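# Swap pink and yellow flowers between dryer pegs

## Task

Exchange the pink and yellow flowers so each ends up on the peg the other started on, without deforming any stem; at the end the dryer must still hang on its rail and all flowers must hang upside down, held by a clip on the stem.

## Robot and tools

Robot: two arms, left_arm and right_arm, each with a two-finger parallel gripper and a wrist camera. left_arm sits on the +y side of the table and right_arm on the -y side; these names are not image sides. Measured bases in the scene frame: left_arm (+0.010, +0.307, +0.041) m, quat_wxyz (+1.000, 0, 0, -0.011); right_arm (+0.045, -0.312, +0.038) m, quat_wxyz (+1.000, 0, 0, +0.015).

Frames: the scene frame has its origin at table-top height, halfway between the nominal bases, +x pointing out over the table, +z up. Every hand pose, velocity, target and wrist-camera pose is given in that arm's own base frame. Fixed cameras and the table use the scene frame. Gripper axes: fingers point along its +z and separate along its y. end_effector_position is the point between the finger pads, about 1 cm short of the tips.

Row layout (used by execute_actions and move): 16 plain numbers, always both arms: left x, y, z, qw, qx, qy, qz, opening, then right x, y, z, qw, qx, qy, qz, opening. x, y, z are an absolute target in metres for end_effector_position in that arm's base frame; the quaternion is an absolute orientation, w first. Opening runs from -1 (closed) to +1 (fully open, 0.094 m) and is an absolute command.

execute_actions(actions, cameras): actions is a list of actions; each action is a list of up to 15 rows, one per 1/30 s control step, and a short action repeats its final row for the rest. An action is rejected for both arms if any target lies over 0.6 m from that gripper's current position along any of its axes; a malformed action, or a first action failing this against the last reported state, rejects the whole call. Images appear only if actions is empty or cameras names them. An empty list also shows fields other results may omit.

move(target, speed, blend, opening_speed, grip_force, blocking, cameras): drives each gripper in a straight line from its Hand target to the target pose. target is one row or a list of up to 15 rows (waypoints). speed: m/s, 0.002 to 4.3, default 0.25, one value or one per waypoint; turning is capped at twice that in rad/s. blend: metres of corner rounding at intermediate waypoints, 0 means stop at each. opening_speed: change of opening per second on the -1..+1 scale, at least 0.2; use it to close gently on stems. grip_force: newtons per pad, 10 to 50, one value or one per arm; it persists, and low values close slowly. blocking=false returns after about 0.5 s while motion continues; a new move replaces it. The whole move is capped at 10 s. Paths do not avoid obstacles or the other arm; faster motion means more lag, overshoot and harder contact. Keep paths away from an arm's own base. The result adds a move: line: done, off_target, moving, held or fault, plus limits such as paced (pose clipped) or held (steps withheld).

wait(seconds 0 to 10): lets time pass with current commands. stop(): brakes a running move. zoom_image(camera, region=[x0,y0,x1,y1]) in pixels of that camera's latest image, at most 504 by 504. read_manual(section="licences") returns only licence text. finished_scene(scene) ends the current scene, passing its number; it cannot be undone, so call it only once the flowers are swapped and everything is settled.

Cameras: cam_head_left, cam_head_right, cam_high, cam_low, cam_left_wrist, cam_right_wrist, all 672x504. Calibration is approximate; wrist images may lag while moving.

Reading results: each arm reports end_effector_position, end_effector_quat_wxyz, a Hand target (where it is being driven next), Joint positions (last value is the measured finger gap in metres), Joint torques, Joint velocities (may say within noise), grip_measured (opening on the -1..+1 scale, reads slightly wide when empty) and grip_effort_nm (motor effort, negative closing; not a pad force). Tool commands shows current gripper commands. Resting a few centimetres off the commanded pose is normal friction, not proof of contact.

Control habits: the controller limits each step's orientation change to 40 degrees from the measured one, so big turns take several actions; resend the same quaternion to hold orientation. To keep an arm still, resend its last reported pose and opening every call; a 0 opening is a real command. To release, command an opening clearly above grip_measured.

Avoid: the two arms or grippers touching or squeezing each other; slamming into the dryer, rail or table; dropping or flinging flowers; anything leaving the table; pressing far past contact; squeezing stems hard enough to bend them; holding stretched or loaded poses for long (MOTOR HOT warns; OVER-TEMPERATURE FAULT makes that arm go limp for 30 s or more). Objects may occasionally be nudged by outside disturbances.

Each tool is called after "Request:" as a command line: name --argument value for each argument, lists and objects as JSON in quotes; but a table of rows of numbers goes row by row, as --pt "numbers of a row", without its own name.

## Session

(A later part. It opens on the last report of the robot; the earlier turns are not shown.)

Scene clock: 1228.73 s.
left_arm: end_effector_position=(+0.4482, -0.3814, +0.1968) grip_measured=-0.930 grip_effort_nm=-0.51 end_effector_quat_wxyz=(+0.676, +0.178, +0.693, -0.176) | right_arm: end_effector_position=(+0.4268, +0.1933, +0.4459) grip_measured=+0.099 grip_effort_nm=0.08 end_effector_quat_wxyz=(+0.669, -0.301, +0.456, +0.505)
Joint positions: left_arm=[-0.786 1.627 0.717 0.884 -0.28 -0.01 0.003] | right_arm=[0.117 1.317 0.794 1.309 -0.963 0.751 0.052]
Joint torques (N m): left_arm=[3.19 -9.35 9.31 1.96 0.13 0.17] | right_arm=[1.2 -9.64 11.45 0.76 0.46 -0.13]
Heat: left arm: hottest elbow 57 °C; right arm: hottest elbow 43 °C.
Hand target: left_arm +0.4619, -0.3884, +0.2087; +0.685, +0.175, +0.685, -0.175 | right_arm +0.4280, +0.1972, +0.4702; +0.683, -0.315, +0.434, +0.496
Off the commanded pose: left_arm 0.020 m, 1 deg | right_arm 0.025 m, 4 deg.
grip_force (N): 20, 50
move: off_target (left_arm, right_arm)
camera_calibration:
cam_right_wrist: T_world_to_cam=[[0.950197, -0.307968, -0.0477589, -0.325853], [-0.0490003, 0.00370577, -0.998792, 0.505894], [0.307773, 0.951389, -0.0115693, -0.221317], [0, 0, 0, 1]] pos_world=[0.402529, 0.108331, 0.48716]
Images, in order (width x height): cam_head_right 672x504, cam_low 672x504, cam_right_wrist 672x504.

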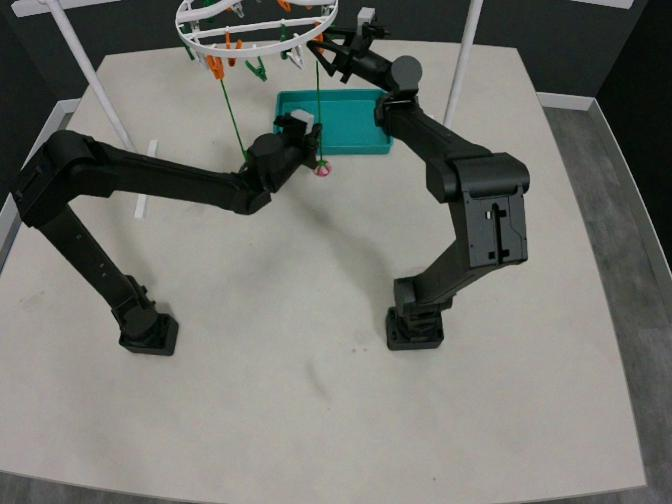

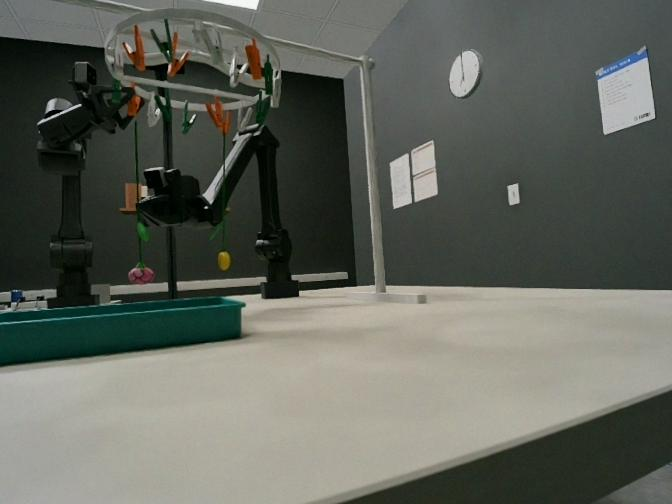

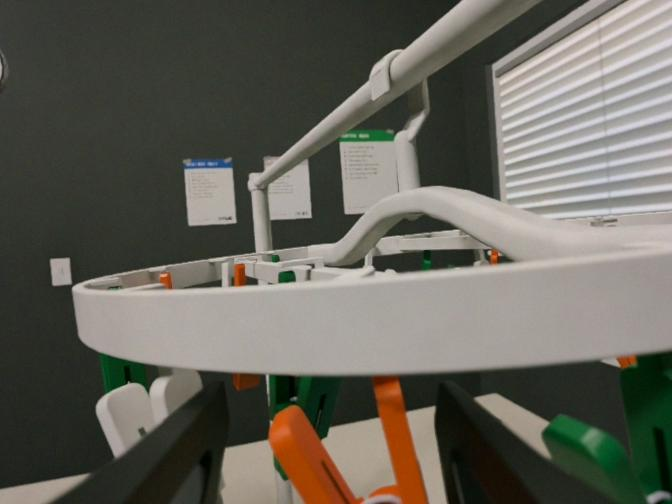

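Request:
move --target '[0.4626, -0.3892, 0.2085, 0.68505, 0.17522, 0.68505, -0.17522, -0.96, 0.4293, 0.1978, 0.4705, 0.6823, -0.3158, 0.4347, 0.4958, -0.64]' --speed 0.08 --opening_speed 0.4 --cameras '["cam_right_wrist", "cam_low", "cam_head_right", "cam_high", "cam_head_left"]'

Request:
zoom_image --camera "cam_low" --region '[110, 80, 170, 140]'

Request:
zoom_image --camera "cam_head_right" --region '[290, 20, 350, 80]'

Request:
zoom_image --camera "cam_high" --region '[230, 170, 310, 270]'

Request:
zoom_image --camera "cam_head_left" --region '[300, 10, 370, 80]'

Scene clock: 1236.67 s.
left_arm: end_effector_position=(+0.4482, -0.3814, +0.1968) grip_measured=-0.930 grip_effort_nm=-0.51 end_effector_quat_wxyz=(+0.676, +0.178, +0.693, -0.176) | right_arm: end_effector_position=(+0.4268, +0.1939, +0.4465) grip_measured=-0.627 grip_effort_nm=-0.94 end_effector_quat_wxyz=(+0.669, -0.301, +0.455, +0.505)
Joint positions: left_arm=[-0.786 1.627 0.717 0.884 -0.28 -0.01 0.003] | right_arm=[0.118 1.317 0.795 1.309 -0.961 0.75 0.018]
Joint torques (N m): left_arm=[3.19 -9.29 9.31 1.96 0.14 0.17] | right_arm=[1.08 -9.82 11.37 0.68 0.41 -0.14]
Heat: left arm: hottest elbow 57 °C; right arm: hottest elbow 43 °C.
Hand target: left_arm +0.4619, -0.3884, +0.2087; +0.685, +0.175, +0.685, -0.175 | right_arm +0.4279, +0.1973, +0.4700; +0.682, -0.316, +0.435, +0.496
Off the commanded pose: left_arm 0.020 m, 1 deg | right_arm 0.024 m, 3 deg.
grip_force (N): 20, 50
move: off_target (left_arm, right_arm)
camera_calibration:
cam_right_wrist: T_world_to_cam=[[0.950368, -0.307707, -0.0460123, -0.326433], [-0.0469771, 0.00427551, -0.998887, 0.505555], [0.307561, 0.951472, -0.0103919, -0.222223], [0, 0, 0, 1]] pos_world=[0.402328, 0.108831, 0.487663]
Images, in order (width x height): cam_head_left 672x504, cam_head_right 672x504, cam_high 672x504, cam_low 672x504, cam_right_wrist 672x504.

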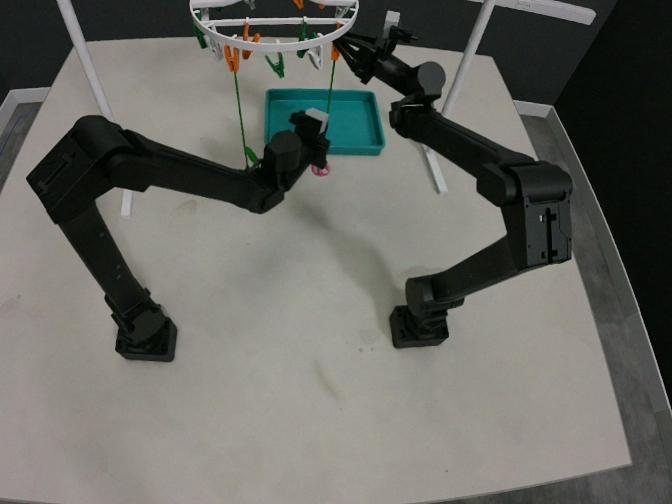

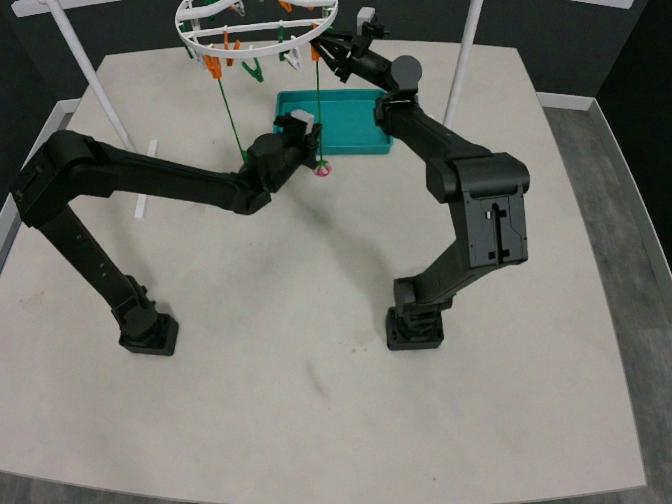

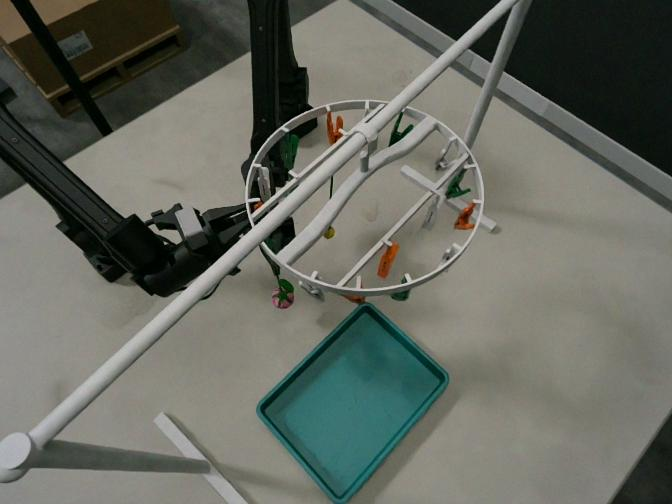

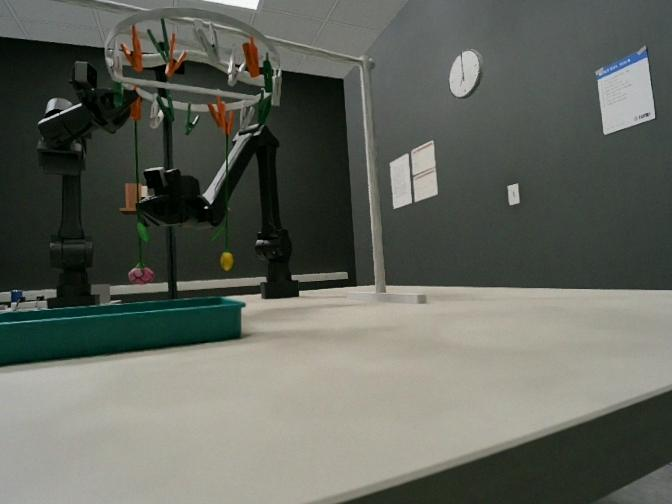

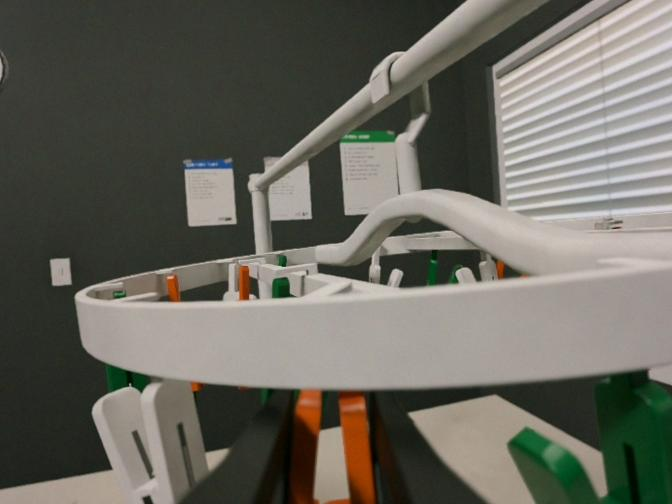

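Scaled by 8.400 from the camera's 672x504 image, which has a finer 960x720 frame.

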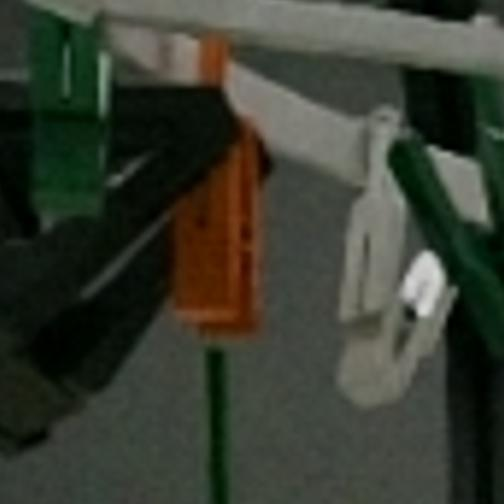

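Scaled by 8.400 from the camera's 672x504 image, which has a finer 960x720 frame.

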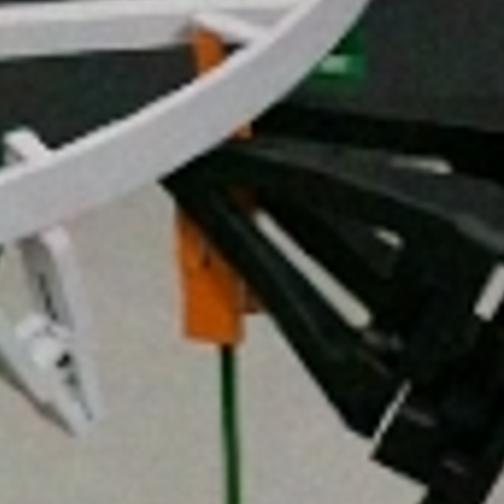

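Scaled by 5.040 from the camera's 672x504 image, which has a finer 960x720 frame.

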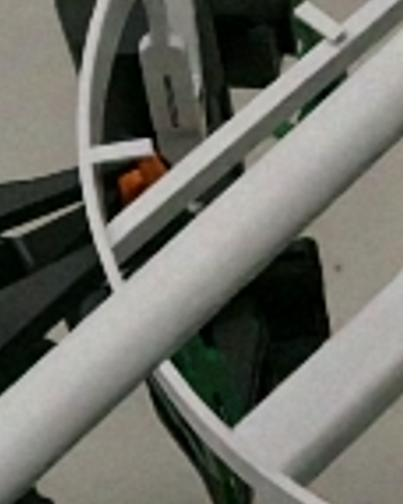

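Scaled by 7.200 from the camera's 672x504 image, which has a finer 960x720 frame.

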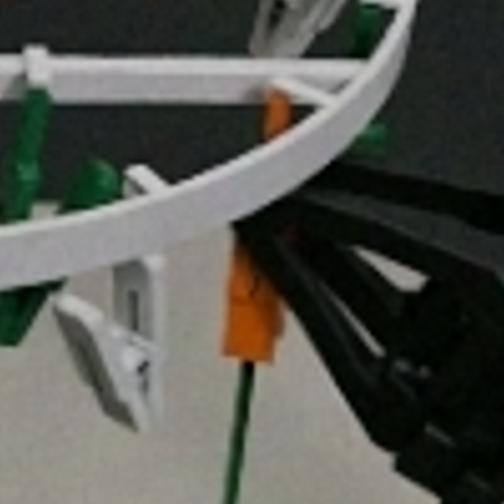

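Request:
move --target '[0.4605, -0.3879, 0.2150, 0.6910, 0.1737, 0.6790, -0.1767, -0.96, 0.4293, 0.1978, 0.4705, 0.6823, -0.3158, 0.4347, 0.4958, -0.64]' --speed 0.04 --cameras '["cam_low", "cam_head_right", "cam_head_left"]'

Request:
zoom_image --camera "cam_low" --region '[110, 80, 170, 140]'

Request:
zoom_image --camera "cam_head_right" --region '[290, 20, 350, 80]'

Scene clock: 1261.03 s.
left_arm: end_effector_position=(+0.4482, -0.3814, +0.1968) grip_measured=-0.930 grip_effort_nm=-0.51 end_effector_quat_wxyz=(+0.676, +0.180, +0.693, -0.174) | right_arm: end_effector_position=(+0.4271, +0.1938, +0.4474) grip_measured=-0.636 grip_effort_nm=-0.89 end_effector_quat_wxyz=(+0.670, -0.301, +0.454, +0.504)
Joint positions: left_arm=[-0.786 1.627 0.717 0.884 -0.28 -0.006 0.003] | right_arm=[0.118 1.317 0.797 1.308 -0.96 0.749 0.017]
Joint velocities: left_arm=[within noise] | right_arm=[0.005 -0.005 -0.027 0.007 0.051 -0.037 0.024]
Joint torques (N m): left_arm=[3.08 -10.05 8.95 2.51 0.08 0.16] | right_arm=[1.26 -9.88 11.25 0.73 0.38 -0.11]
Heat: left arm: hottest elbow 57 °C; right arm: hottest elbow 48 °C.
Hand target: left_arm +0.4597, -0.3871, +0.2152; +0.691, +0.174, +0.679, -0.177 | right_arm +0.4281, +0.1973, +0.4702; +0.682, -0.316, +0.434, +0.496
Off the commanded pose: left_arm 0.023 m, 2 deg | right_arm 0.024 m, 3 deg.
grip_force (N): 20, 50
move: off_target (left_arm, right_arm)
Images, in order (width x height): cam_head_left 672x504, cam_head_right 672x504, cam_low 672x504.

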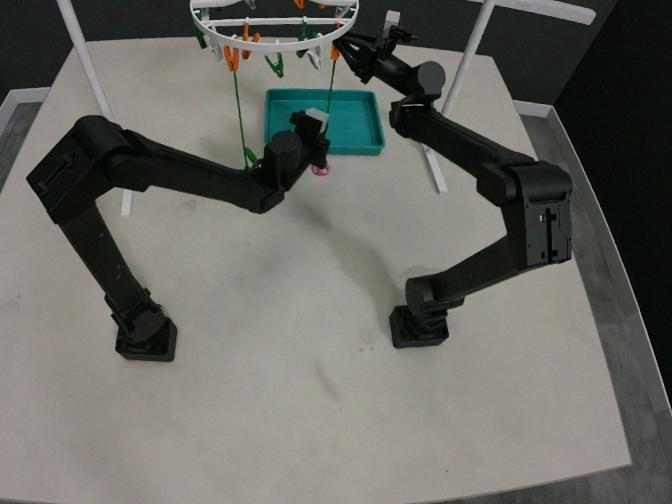

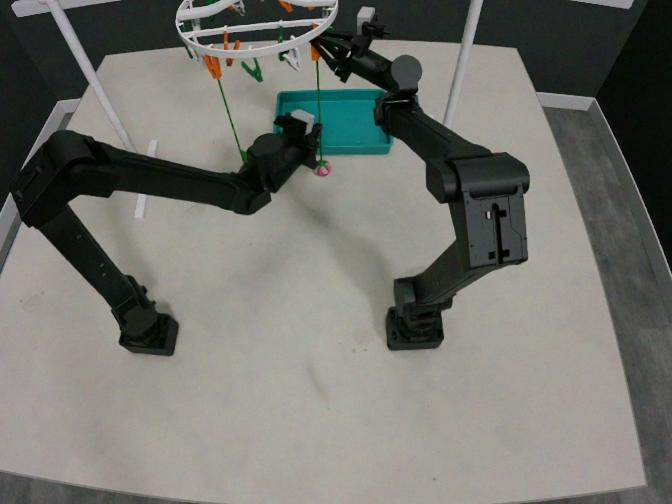

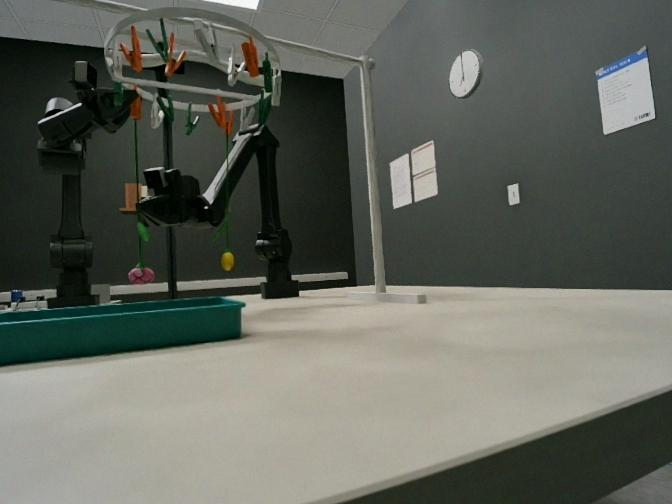

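Scaled by 8.400 from the camera's 672x504 image, which has a finer 960x720 frame.

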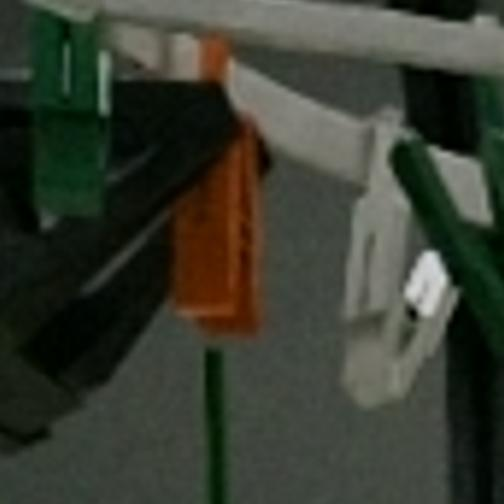

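Scaled by 8.400 from the camera's 672x504 image, which has a finer 960x720 frame.

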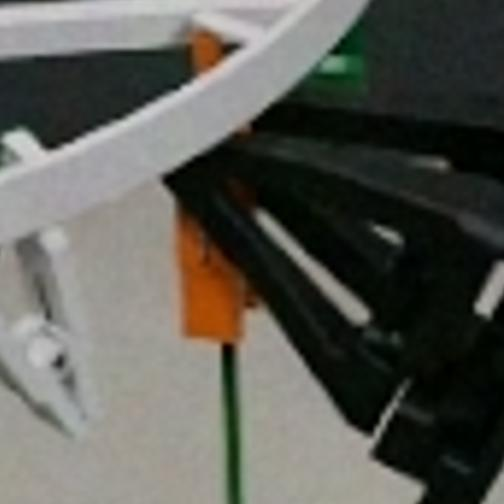

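Request:
move --target '[0.4568, -0.3866, 0.2340, 0.69454, 0.17276, 0.67542, -0.17765, -0.96, 0.4293, 0.1978, 0.4705, 0.6823, -0.3158, 0.4347, 0.4958, -0.64]' --speed 0.04 --cameras '["cam_low", "cam_head_right"]'

Request:
zoom_image --camera "cam_low" --region '[110, 80, 170, 140]'

Request:
zoom_image --camera "cam_head_right" --region '[290, 20, 350, 80]'

Scene clock: 1270.97 s.
left_arm: end_effector_position=(+0.4469, -0.3801, +0.2063) grip_measured=-0.930 grip_effort_nm=-0.51 end_effector_quat_wxyz=(+0.678, +0.180, +0.691, -0.174) | right_arm: end_effector_position=(+0.4271, +0.1938, +0.4474) grip_measured=-0.637 grip_effort_nm=-0.99 end_effector_quat_wxyz=(+0.670, -0.301, +0.454, +0.504)
Joint positions: left_arm=[-0.786 1.602 0.717 0.865 -0.28 -0.002 0.003] | right_arm=[0.118 1.317 0.797 1.308 -0.96 0.749 0.017]
Joint torques (N m): left_arm=[2.78 -11.63 9.2 1.66 -0.05 0.18] | right_arm=[1.2 -9.82 11.25 0.72 0.37 -0.12]
Heat: left arm: hottest elbow 57 °C; right arm: hottest elbow 49 °C.
Hand target: left_arm +0.4558, -0.3857, +0.2342; +0.695, +0.173, +0.675, -0.178 | right_arm +0.4281, +0.1973, +0.4702; +0.683, -0.316, +0.434, +0.496
Off the commanded pose: left_arm 0.030 m, 3 deg | right_arm 0.024 m, 3 deg.
grip_force (N): 20, 50
move: off_target (left_arm, right_arm)
Images, in order (width x height): cam_head_right 672x504, cam_low 672x504.

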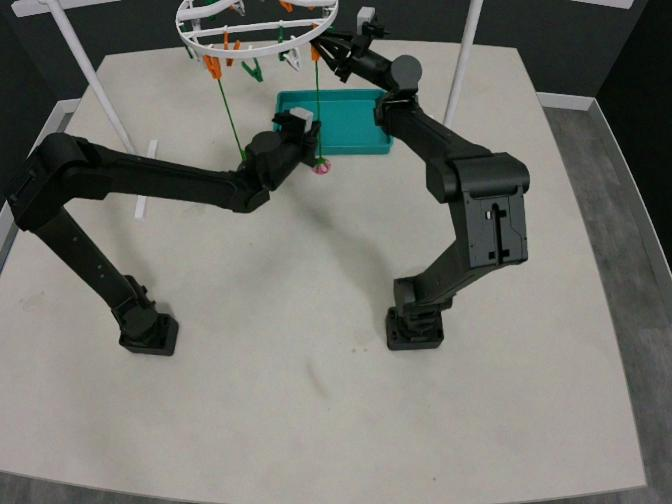

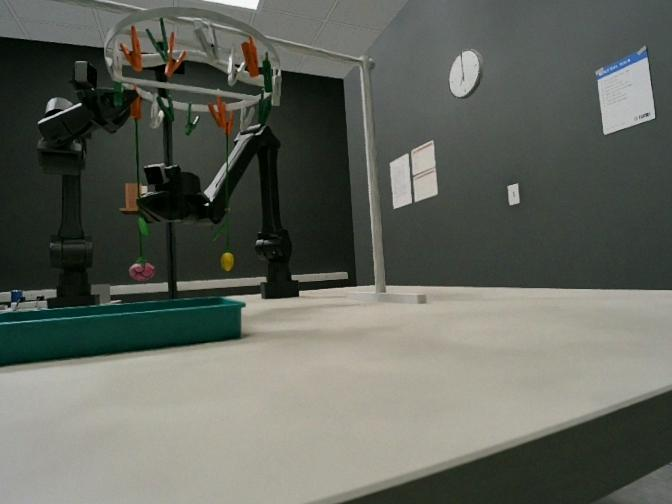

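Scaled by 8.400 from the camera's 672x504 image, which has a finer 960x720 frame.

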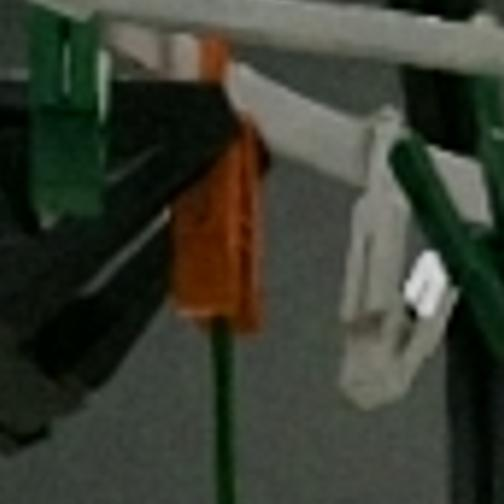

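Scaled by 8.400 from the camera's 672x504 image, which has a finer 960x720 frame.

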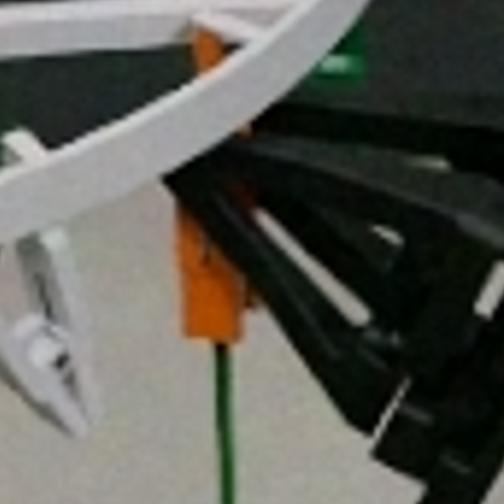

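Request:
move --target '[0.4568, -0.3864, 0.2500, 0.69590, 0.17240, 0.67400, -0.17800, -0.96, 0.4293, 0.1978, 0.4705, 0.6823, -0.3158, 0.4347, 0.4958, -0.64]' --speed 0.03 --cameras '["cam_low", "cam_head_right"]'

Request:
zoom_image --camera "cam_low" --region '[110, 80, 170, 140]'

Request:
zoom_image --camera "cam_head_right" --region '[290, 20, 350, 80]'

Scene clock: 1280.27 s.
left_arm: end_effector_position=(+0.4462, -0.3793, +0.2186) grip_measured=-0.930 grip_effort_nm=-0.51 end_effector_quat_wxyz=(+0.678, +0.181, +0.691, -0.173) | right_arm: end_effector_position=(+0.4271, +0.1938, +0.4474) grip_measured=-0.632 grip_effort_nm=-0.95 end_effector_quat_wxyz=(+0.670, -0.301, +0.454, +0.504)
Joint positions: left_arm=[-0.786 1.567 0.724 0.822 -0.28 -0.001 0.003] | right_arm=[0.118 1.317 0.797 1.308 -0.96 0.749 0.017]
Joint torques (N m): left_arm=[2.84 -11.52 9.78 1.73 -0.03 0.17] | right_arm=[1.26 -9.76 11.26 0.76 0.37 -0.11]
Heat: left arm: hottest elbow 58 °C; right arm: hottest elbow 50 °C.
Hand target: left_arm +0.4555, -0.3852, +0.2502; +0.696, +0.172, +0.674, -0.178 | right_arm +0.4281, +0.1973, +0.4702; +0.683, -0.316, +0.434, +0.496
Off the commanded pose: left_arm 0.034 m, 3 deg | right_arm 0.024 m, 3 deg.
grip_force (N): 20, 50
move: off_target (left_arm, right_arm)
Images, in order (width x height): cam_head_right 672x504, cam_low 672x504.

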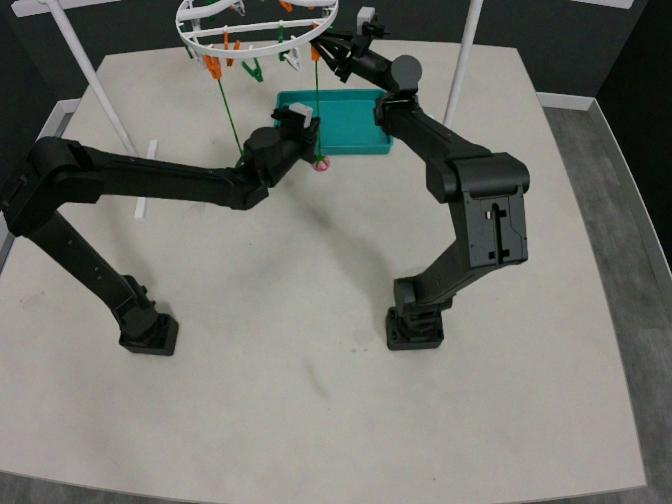

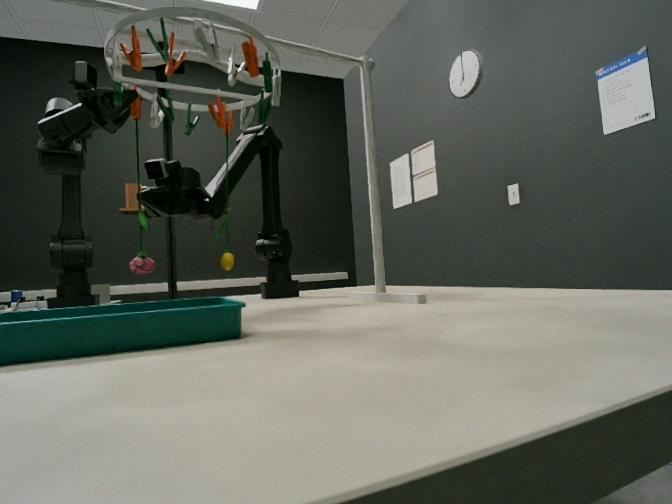

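Scaled by 8.400 from the camera's 672x504 image, which has a finer 960x720 frame.

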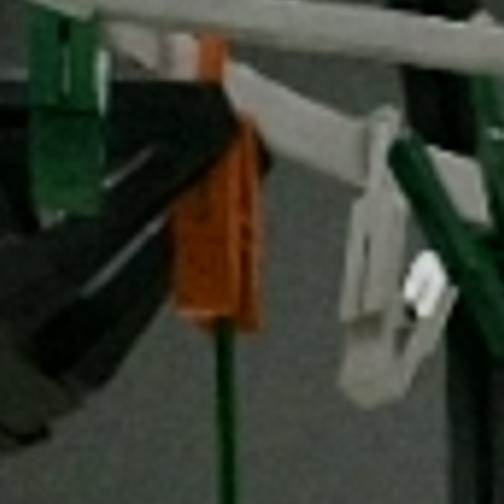

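Scaled by 8.400 from the camera's 672x504 image, which has a finer 960x720 frame.

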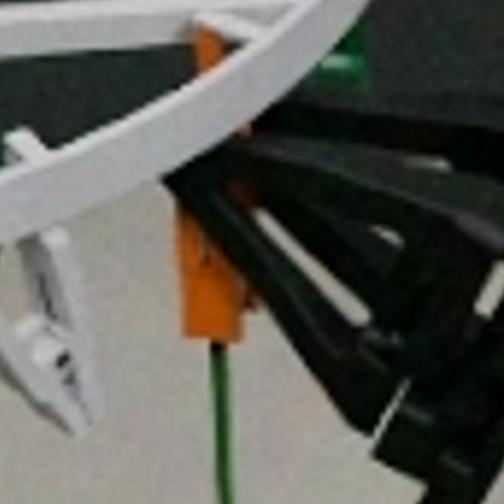

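Request:
move --target '[0.4568, -0.3864, 0.2500, 0.69590, 0.17240, 0.67400, -0.17800, -0.96, 0.4293, 0.1978, 0.4705, 0.6823, -0.3158, 0.4347, 0.4958, 0.1]' --speed 0.03 --opening_speed 0.4 --cameras '["cam_low", "cam_head_right", "cam_right_wrist"]'

Request:
zoom_image --camera "cam_low" --region '[110, 80, 170, 140]'

Request:
zoom_image --camera "cam_head_right" --region '[290, 20, 350, 80]'

Scene clock: 1286.20 s.
left_arm: end_effector_position=(+0.4462, -0.3793, +0.2188) grip_measured=-0.930 grip_effort_nm=-0.51 end_effector_quat_wxyz=(+0.678, +0.180, +0.691, -0.174) | right_arm: end_effector_position=(+0.4271, +0.1939, +0.4474) grip_measured=+0.098 grip_effort_nm=0.08 end_effector_quat_wxyz=(+0.670, -0.301, +0.454, +0.504)
Joint positions: left_arm=[-0.786 1.567 0.724 0.822 -0.28 -0.001 0.003] | right_arm=[0.118 1.317 0.797 1.308 -0.961 0.749 0.052]
Joint torques (N m): left_arm=[2.84 -11.46 9.8 1.74 -0.03 0.17] | right_arm=[1.08 -9.7 11.32 0.68 0.39 -0.12]
Heat: left arm: hottest elbow 59 °C; right arm: hottest elbow 51 °C.
Hand target: left_arm +0.4555, -0.3852, +0.2503; +0.696, +0.172, +0.674, -0.178 | right_arm +0.4281, +0.1973, +0.4702; +0.682, -0.316, +0.434, +0.496
Off the commanded pose: left_arm 0.034 m, 3 deg | right_arm 0.024 m, 3 deg.
grip_force (N): 20, 50
move: off_target (left_arm, right_arm)
camera_calibration:
cam_right_wrist: T_world_to_cam=[[0.950147, -0.308664, -0.0441265, -0.327315], [-0.0449087, 0.00457352, -0.998981, 0.505547], [0.308551, 0.95116, -0.00951621, -0.223067], [0, 0, 0, 1]] pos_world=[0.402528, 0.10883, 0.488466]
Images, in order (width x height): cam_head_right 672x504, cam_low 672x504, cam_right_wrist 672x504.

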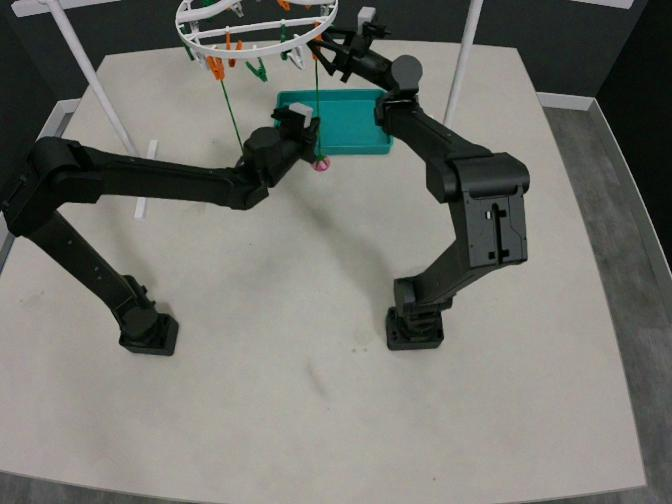

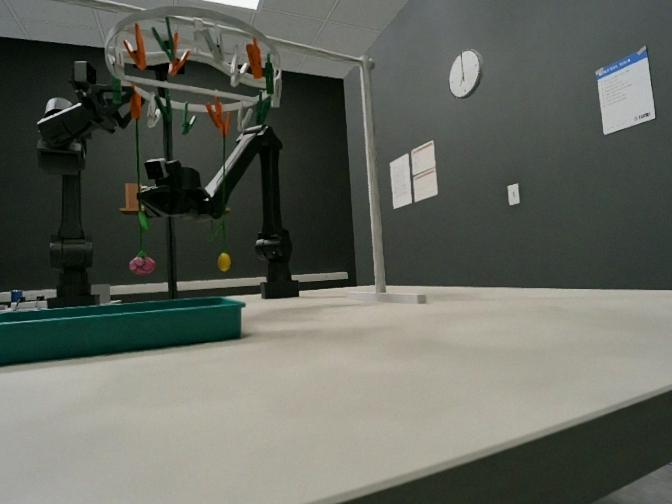

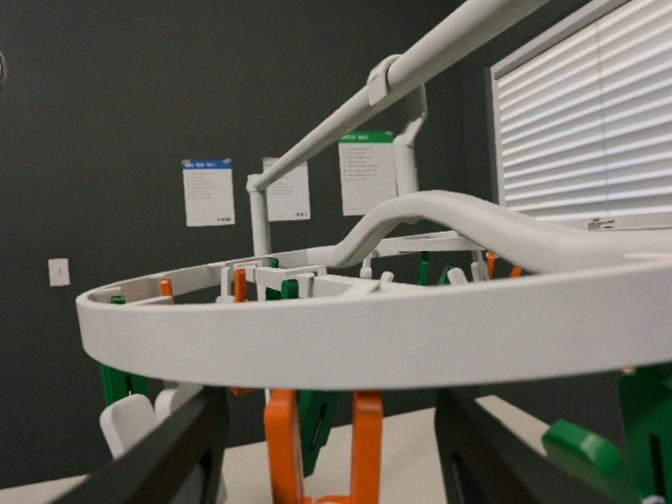

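Scaled by 8.400 from the camera's 672x504 image, which has a finer 960x720 frame.

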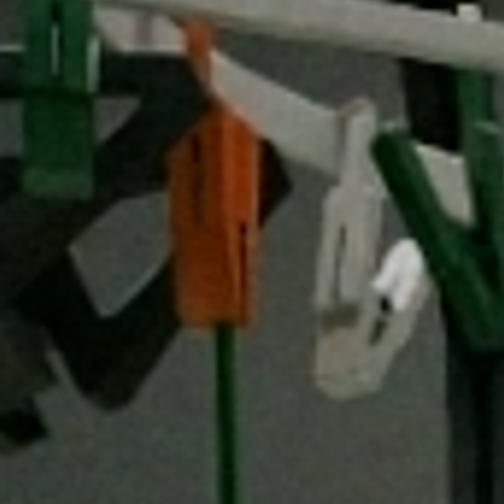

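Scaled by 8.400 from the camera's 672x504 image, which has a finer 960x720 frame.

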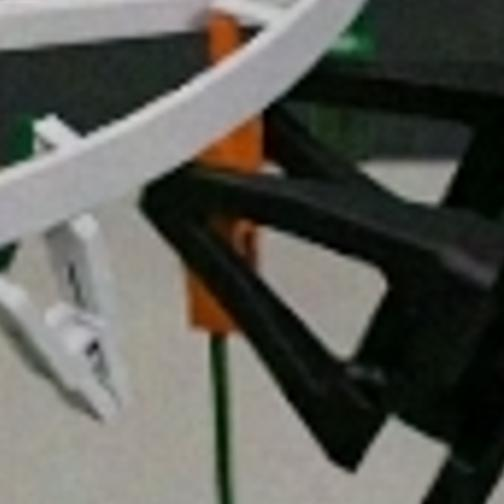

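Request:
move --pt "0.4568 -0.3864 0.2500 0.69590 0.17240 0.67400 -0.17800 -0.96 0.4100 0.1400 0.4350 0.6823 -0.3158 0.4347 0.4958 0.1" --pt "0.4568 -0.3864 0.2500 0.69590 0.17240 0.67400 -0.17800 -0.2 0.4100 0.1400 0.4350 0.6823 -0.3158 0.4347 0.4958 0.1" --speed 0.1 --opening_speed 0.5 --cameras '["cam_low", "cam_right_wrist", "cam_left_wrist"]'

Scene clock: 1292.40 s.
left_arm: end_effector_position=(+0.4463, -0.3794, +0.2205) grip_measured=-0.202 grip_effort_nm=0.05 end_effector_quat_wxyz=(+0.679, +0.180, +0.690, -0.174) | right_arm: end_effector_position=(+0.4071, +0.1438, +0.4448) grip_measured=+0.099 grip_effort_nm=0.08 end_effector_quat_wxyz=(+0.688, -0.322, +0.432, +0.486)
Joint positions: left_arm=[-0.786 1.565 0.725 0.822 -0.28 -0.001 0.037] | right_arm=[-0.016 1.325 0.759 1.57 -1.05 0.912 0.052]
Joint torques (N m): left_arm=[2.78 -11.28 9.74 1.74 -0.03 0.17] | right_arm=[0.03 -7.65 6.31 1.11 0.42 0.19]
Heat: left arm: hottest elbow 60 °C; right arm: hottest elbow 50 °C.
Hand target: left_arm +0.4556, -0.3852, +0.2502; +0.696, +0.172, +0.674, -0.178 | right_arm +0.4099, +0.1403, +0.4354; +0.682, -0.314, +0.441, +0.491
Off the commanded pose: left_arm 0.032 m, 3 deg | right_arm 0.011 m, 2 deg.
joint sent to its limit (right arm) — joint 4 (wrist pitch), upper limit. The joint targets still meet the commanded pose.
grip_force (N): 20, 50
move: off_target (left_arm, right_arm); target 2's new opening was sent with left_arm's hand 0.032 m and 3 deg from that target
camera_calibration:
cam_left_wrist: T_world_to_cam=[[-0.480238, -0.876952, -0.018089, -0.114476], [-0.375513, 0.224189, -0.899294, 0.488722], [0.792692, -0.425082, -0.436971, -0.326369], [0, 0, 0, 1]] pos_world=[0.387256, -0.34869, 0.29482]
cam_right_wrist: T_world_to_cam=[[0.947276, -0.318675, 0.033381, -0.355764], [0.0330293, -0.0065091, -0.999433, 0.472377], [0.318711, 0.947842, 0.00435967, -0.179163], [0, 0, 0, 1]] pos_world=[0.378506, 0.0595196, 0.484766]
Images, in order (width x height): cam_low 672x504, cam_left_wrist 672x504, cam_right_wrist 672x504.

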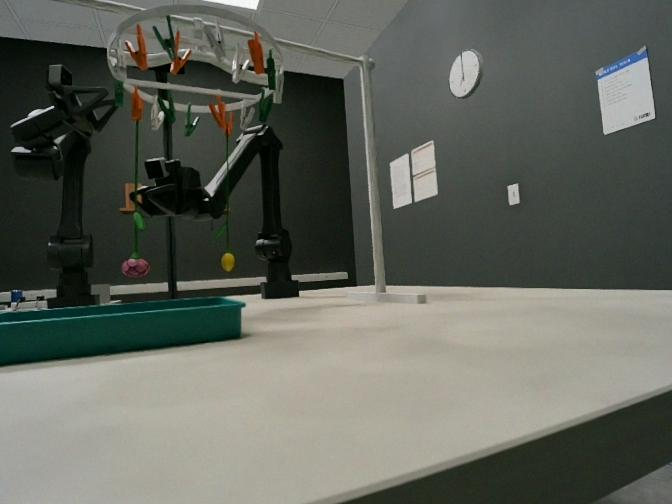

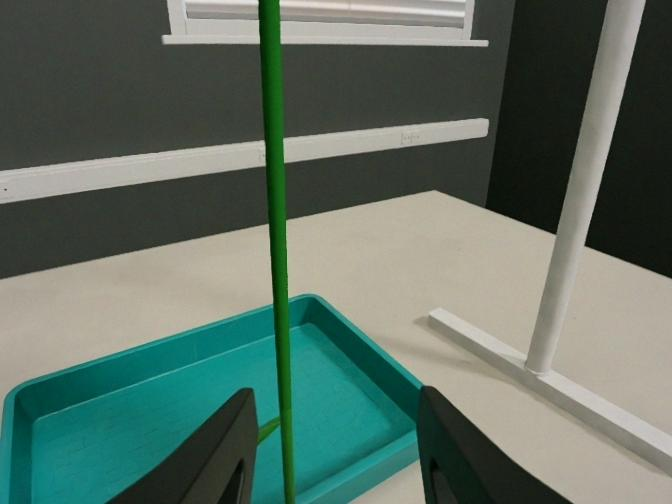

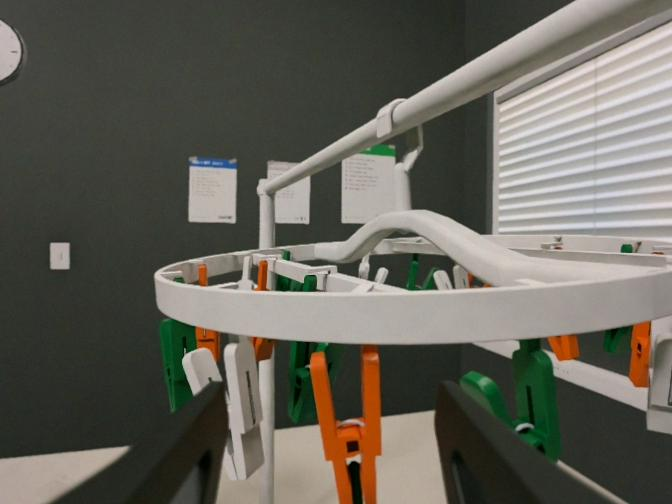

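Request:
move --pt "0.4568 -0.3864 0.2500 0.69590 0.17240 0.67400 -0.17800 0.3 0.4100 0.1400 0.4350 0.6823 -0.3158 0.4347 0.4958 0.1" --pt "0.3450 -0.3250 0.2450 0.69590 0.17240 0.67400 -0.17800 0.3 0.3900 0.0800 0.4000 0.6823 -0.3158 0.4347 0.4958 0.1" --speed 0.12 --opening_speed 0.6 --cameras '["all"]'

Request:
zoom_image --camera "cam_low" --region '[90, 70, 270, 290]'

Scene clock: 1299.07 s.
left_arm: end_effector_position=(+0.3491, -0.3235, +0.2360) grip_measured=+0.298 grip_effort_nm=0.05 end_effector_quat_wxyz=(+0.689, +0.172, +0.683, -0.174) | right_arm: end_effector_position=(+0.3940, +0.0834, +0.4022) grip_measured=+0.099 grip_effort_nm=0.07 end_effector_quat_wxyz=(+0.682, -0.296, +0.498, +0.446)
Joint positions: left_arm=[-0.887 1.271 0.454 0.827 -0.392 0.002 0.061] | right_arm=[-0.196 1.275 0.639 1.57 -1.151 0.933 0.052]
Joint torques (N m): left_arm=[1.85 -7.18 6.61 2.51 -0.03 0.17] | right_arm=[-0.21 -8.06 6.06 1.28 0.41 0.19]
Heat: left arm: hottest elbow 61 °C; right arm: hottest elbow 49 °C.
Hand target: left_arm +0.3451, -0.3250, +0.2448; +0.696, +0.172, +0.674, -0.178 | right_arm +0.3902, +0.0807, +0.4004; +0.681, -0.292, +0.501, +0.448
Off the commanded pose: left_arm 0.010 m, 1 deg | right_arm 0.006 m, 10 deg.
joint sent to its limit (right arm) — joint 4 (wrist pitch), upper limit. The joint targets are off in orientation, not in position.
grip_force (N): 20, 50
move: off_target (right_arm)
camera_calibration:
cam_left_wrist: T_world_to_cam=[[-0.469555, -0.882819, -0.0122067, -0.118902], [-0.359278, 0.203686, -0.910731, 0.444076], [0.806497, -0.423253, -0.412819, -0.228692], [0, 0, 0, 1]] pos_world=[0.288155, -0.292215, 0.308574]
cam_right_wrist: T_world_to_cam=[[0.904919, -0.424507, -0.0302459, -0.310042], [-0.0672528, -0.0724621, -0.995101, 0.473167], [0.420236, 0.90252, -0.0941217, -0.114143], [0, 0, 0, 1]] pos_world=[0.360352, 0.0056878, 0.450728]

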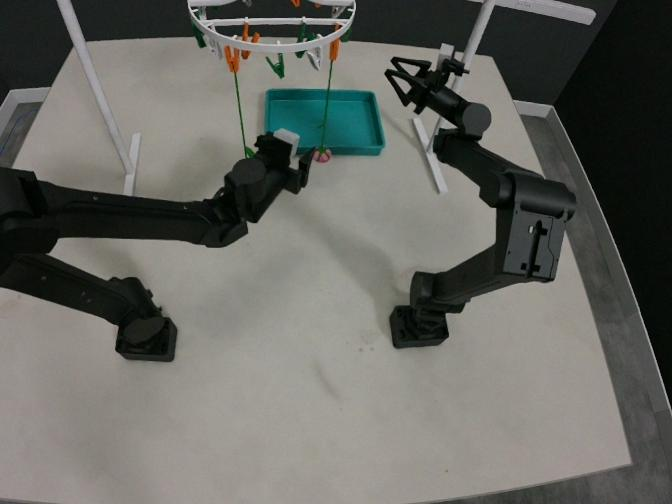

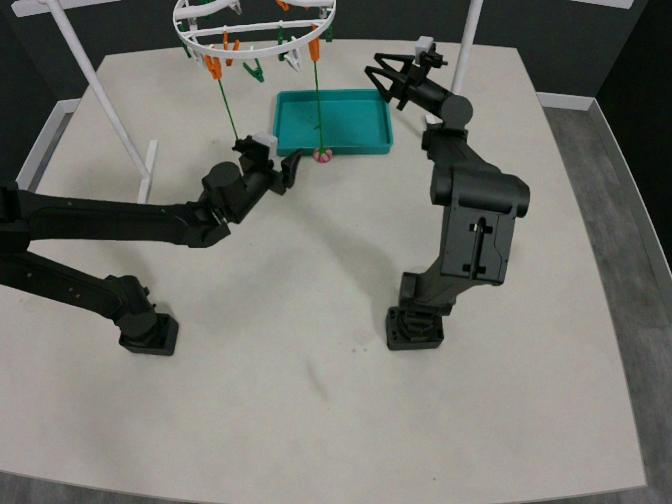

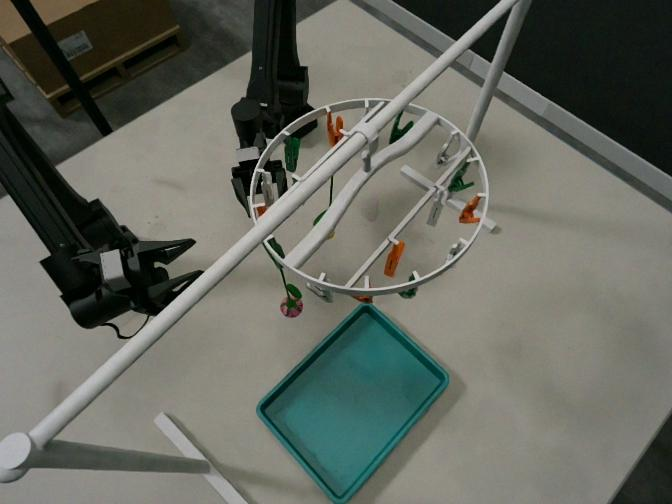

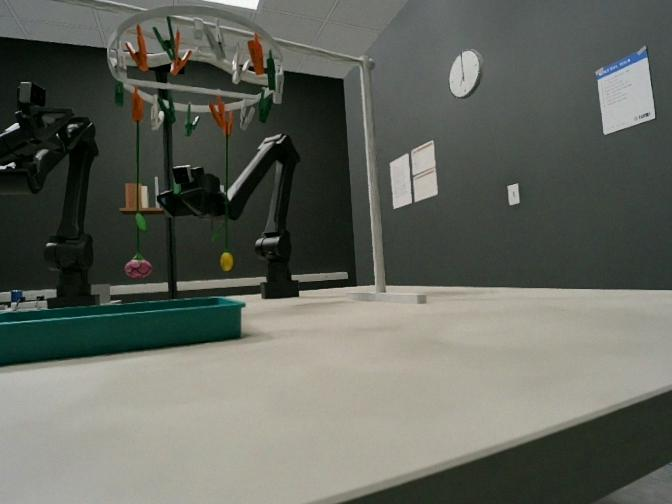

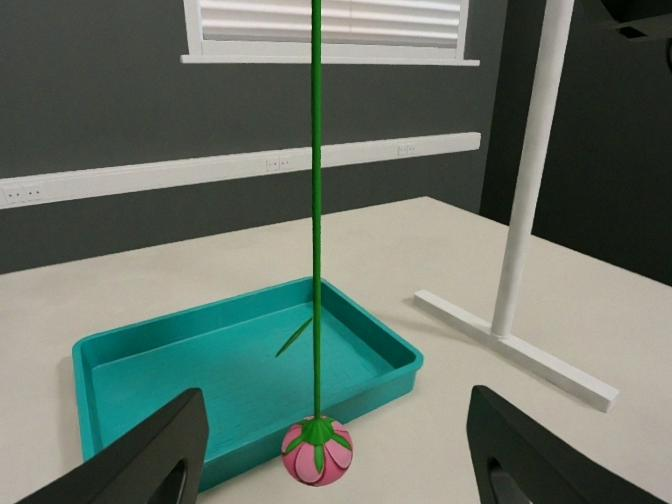

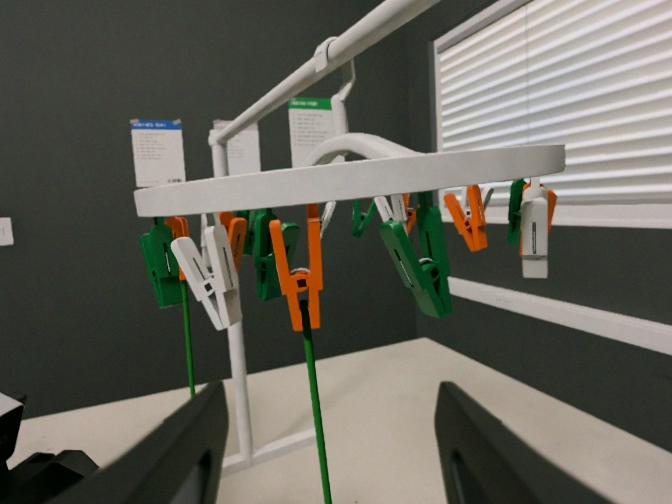

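Scaled by 2.291 from the camera's 672x504 image, which has a finer 960x720 frame.

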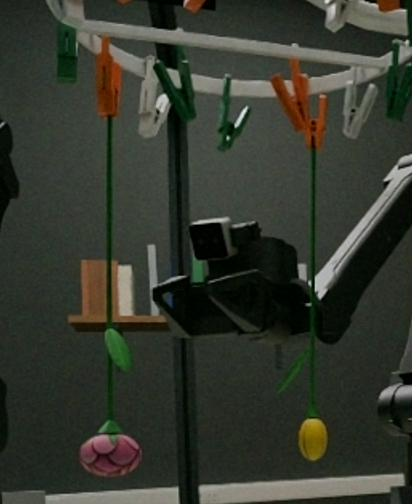

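Request:
finished_scene --scene 1

The scene is finished: the task was done.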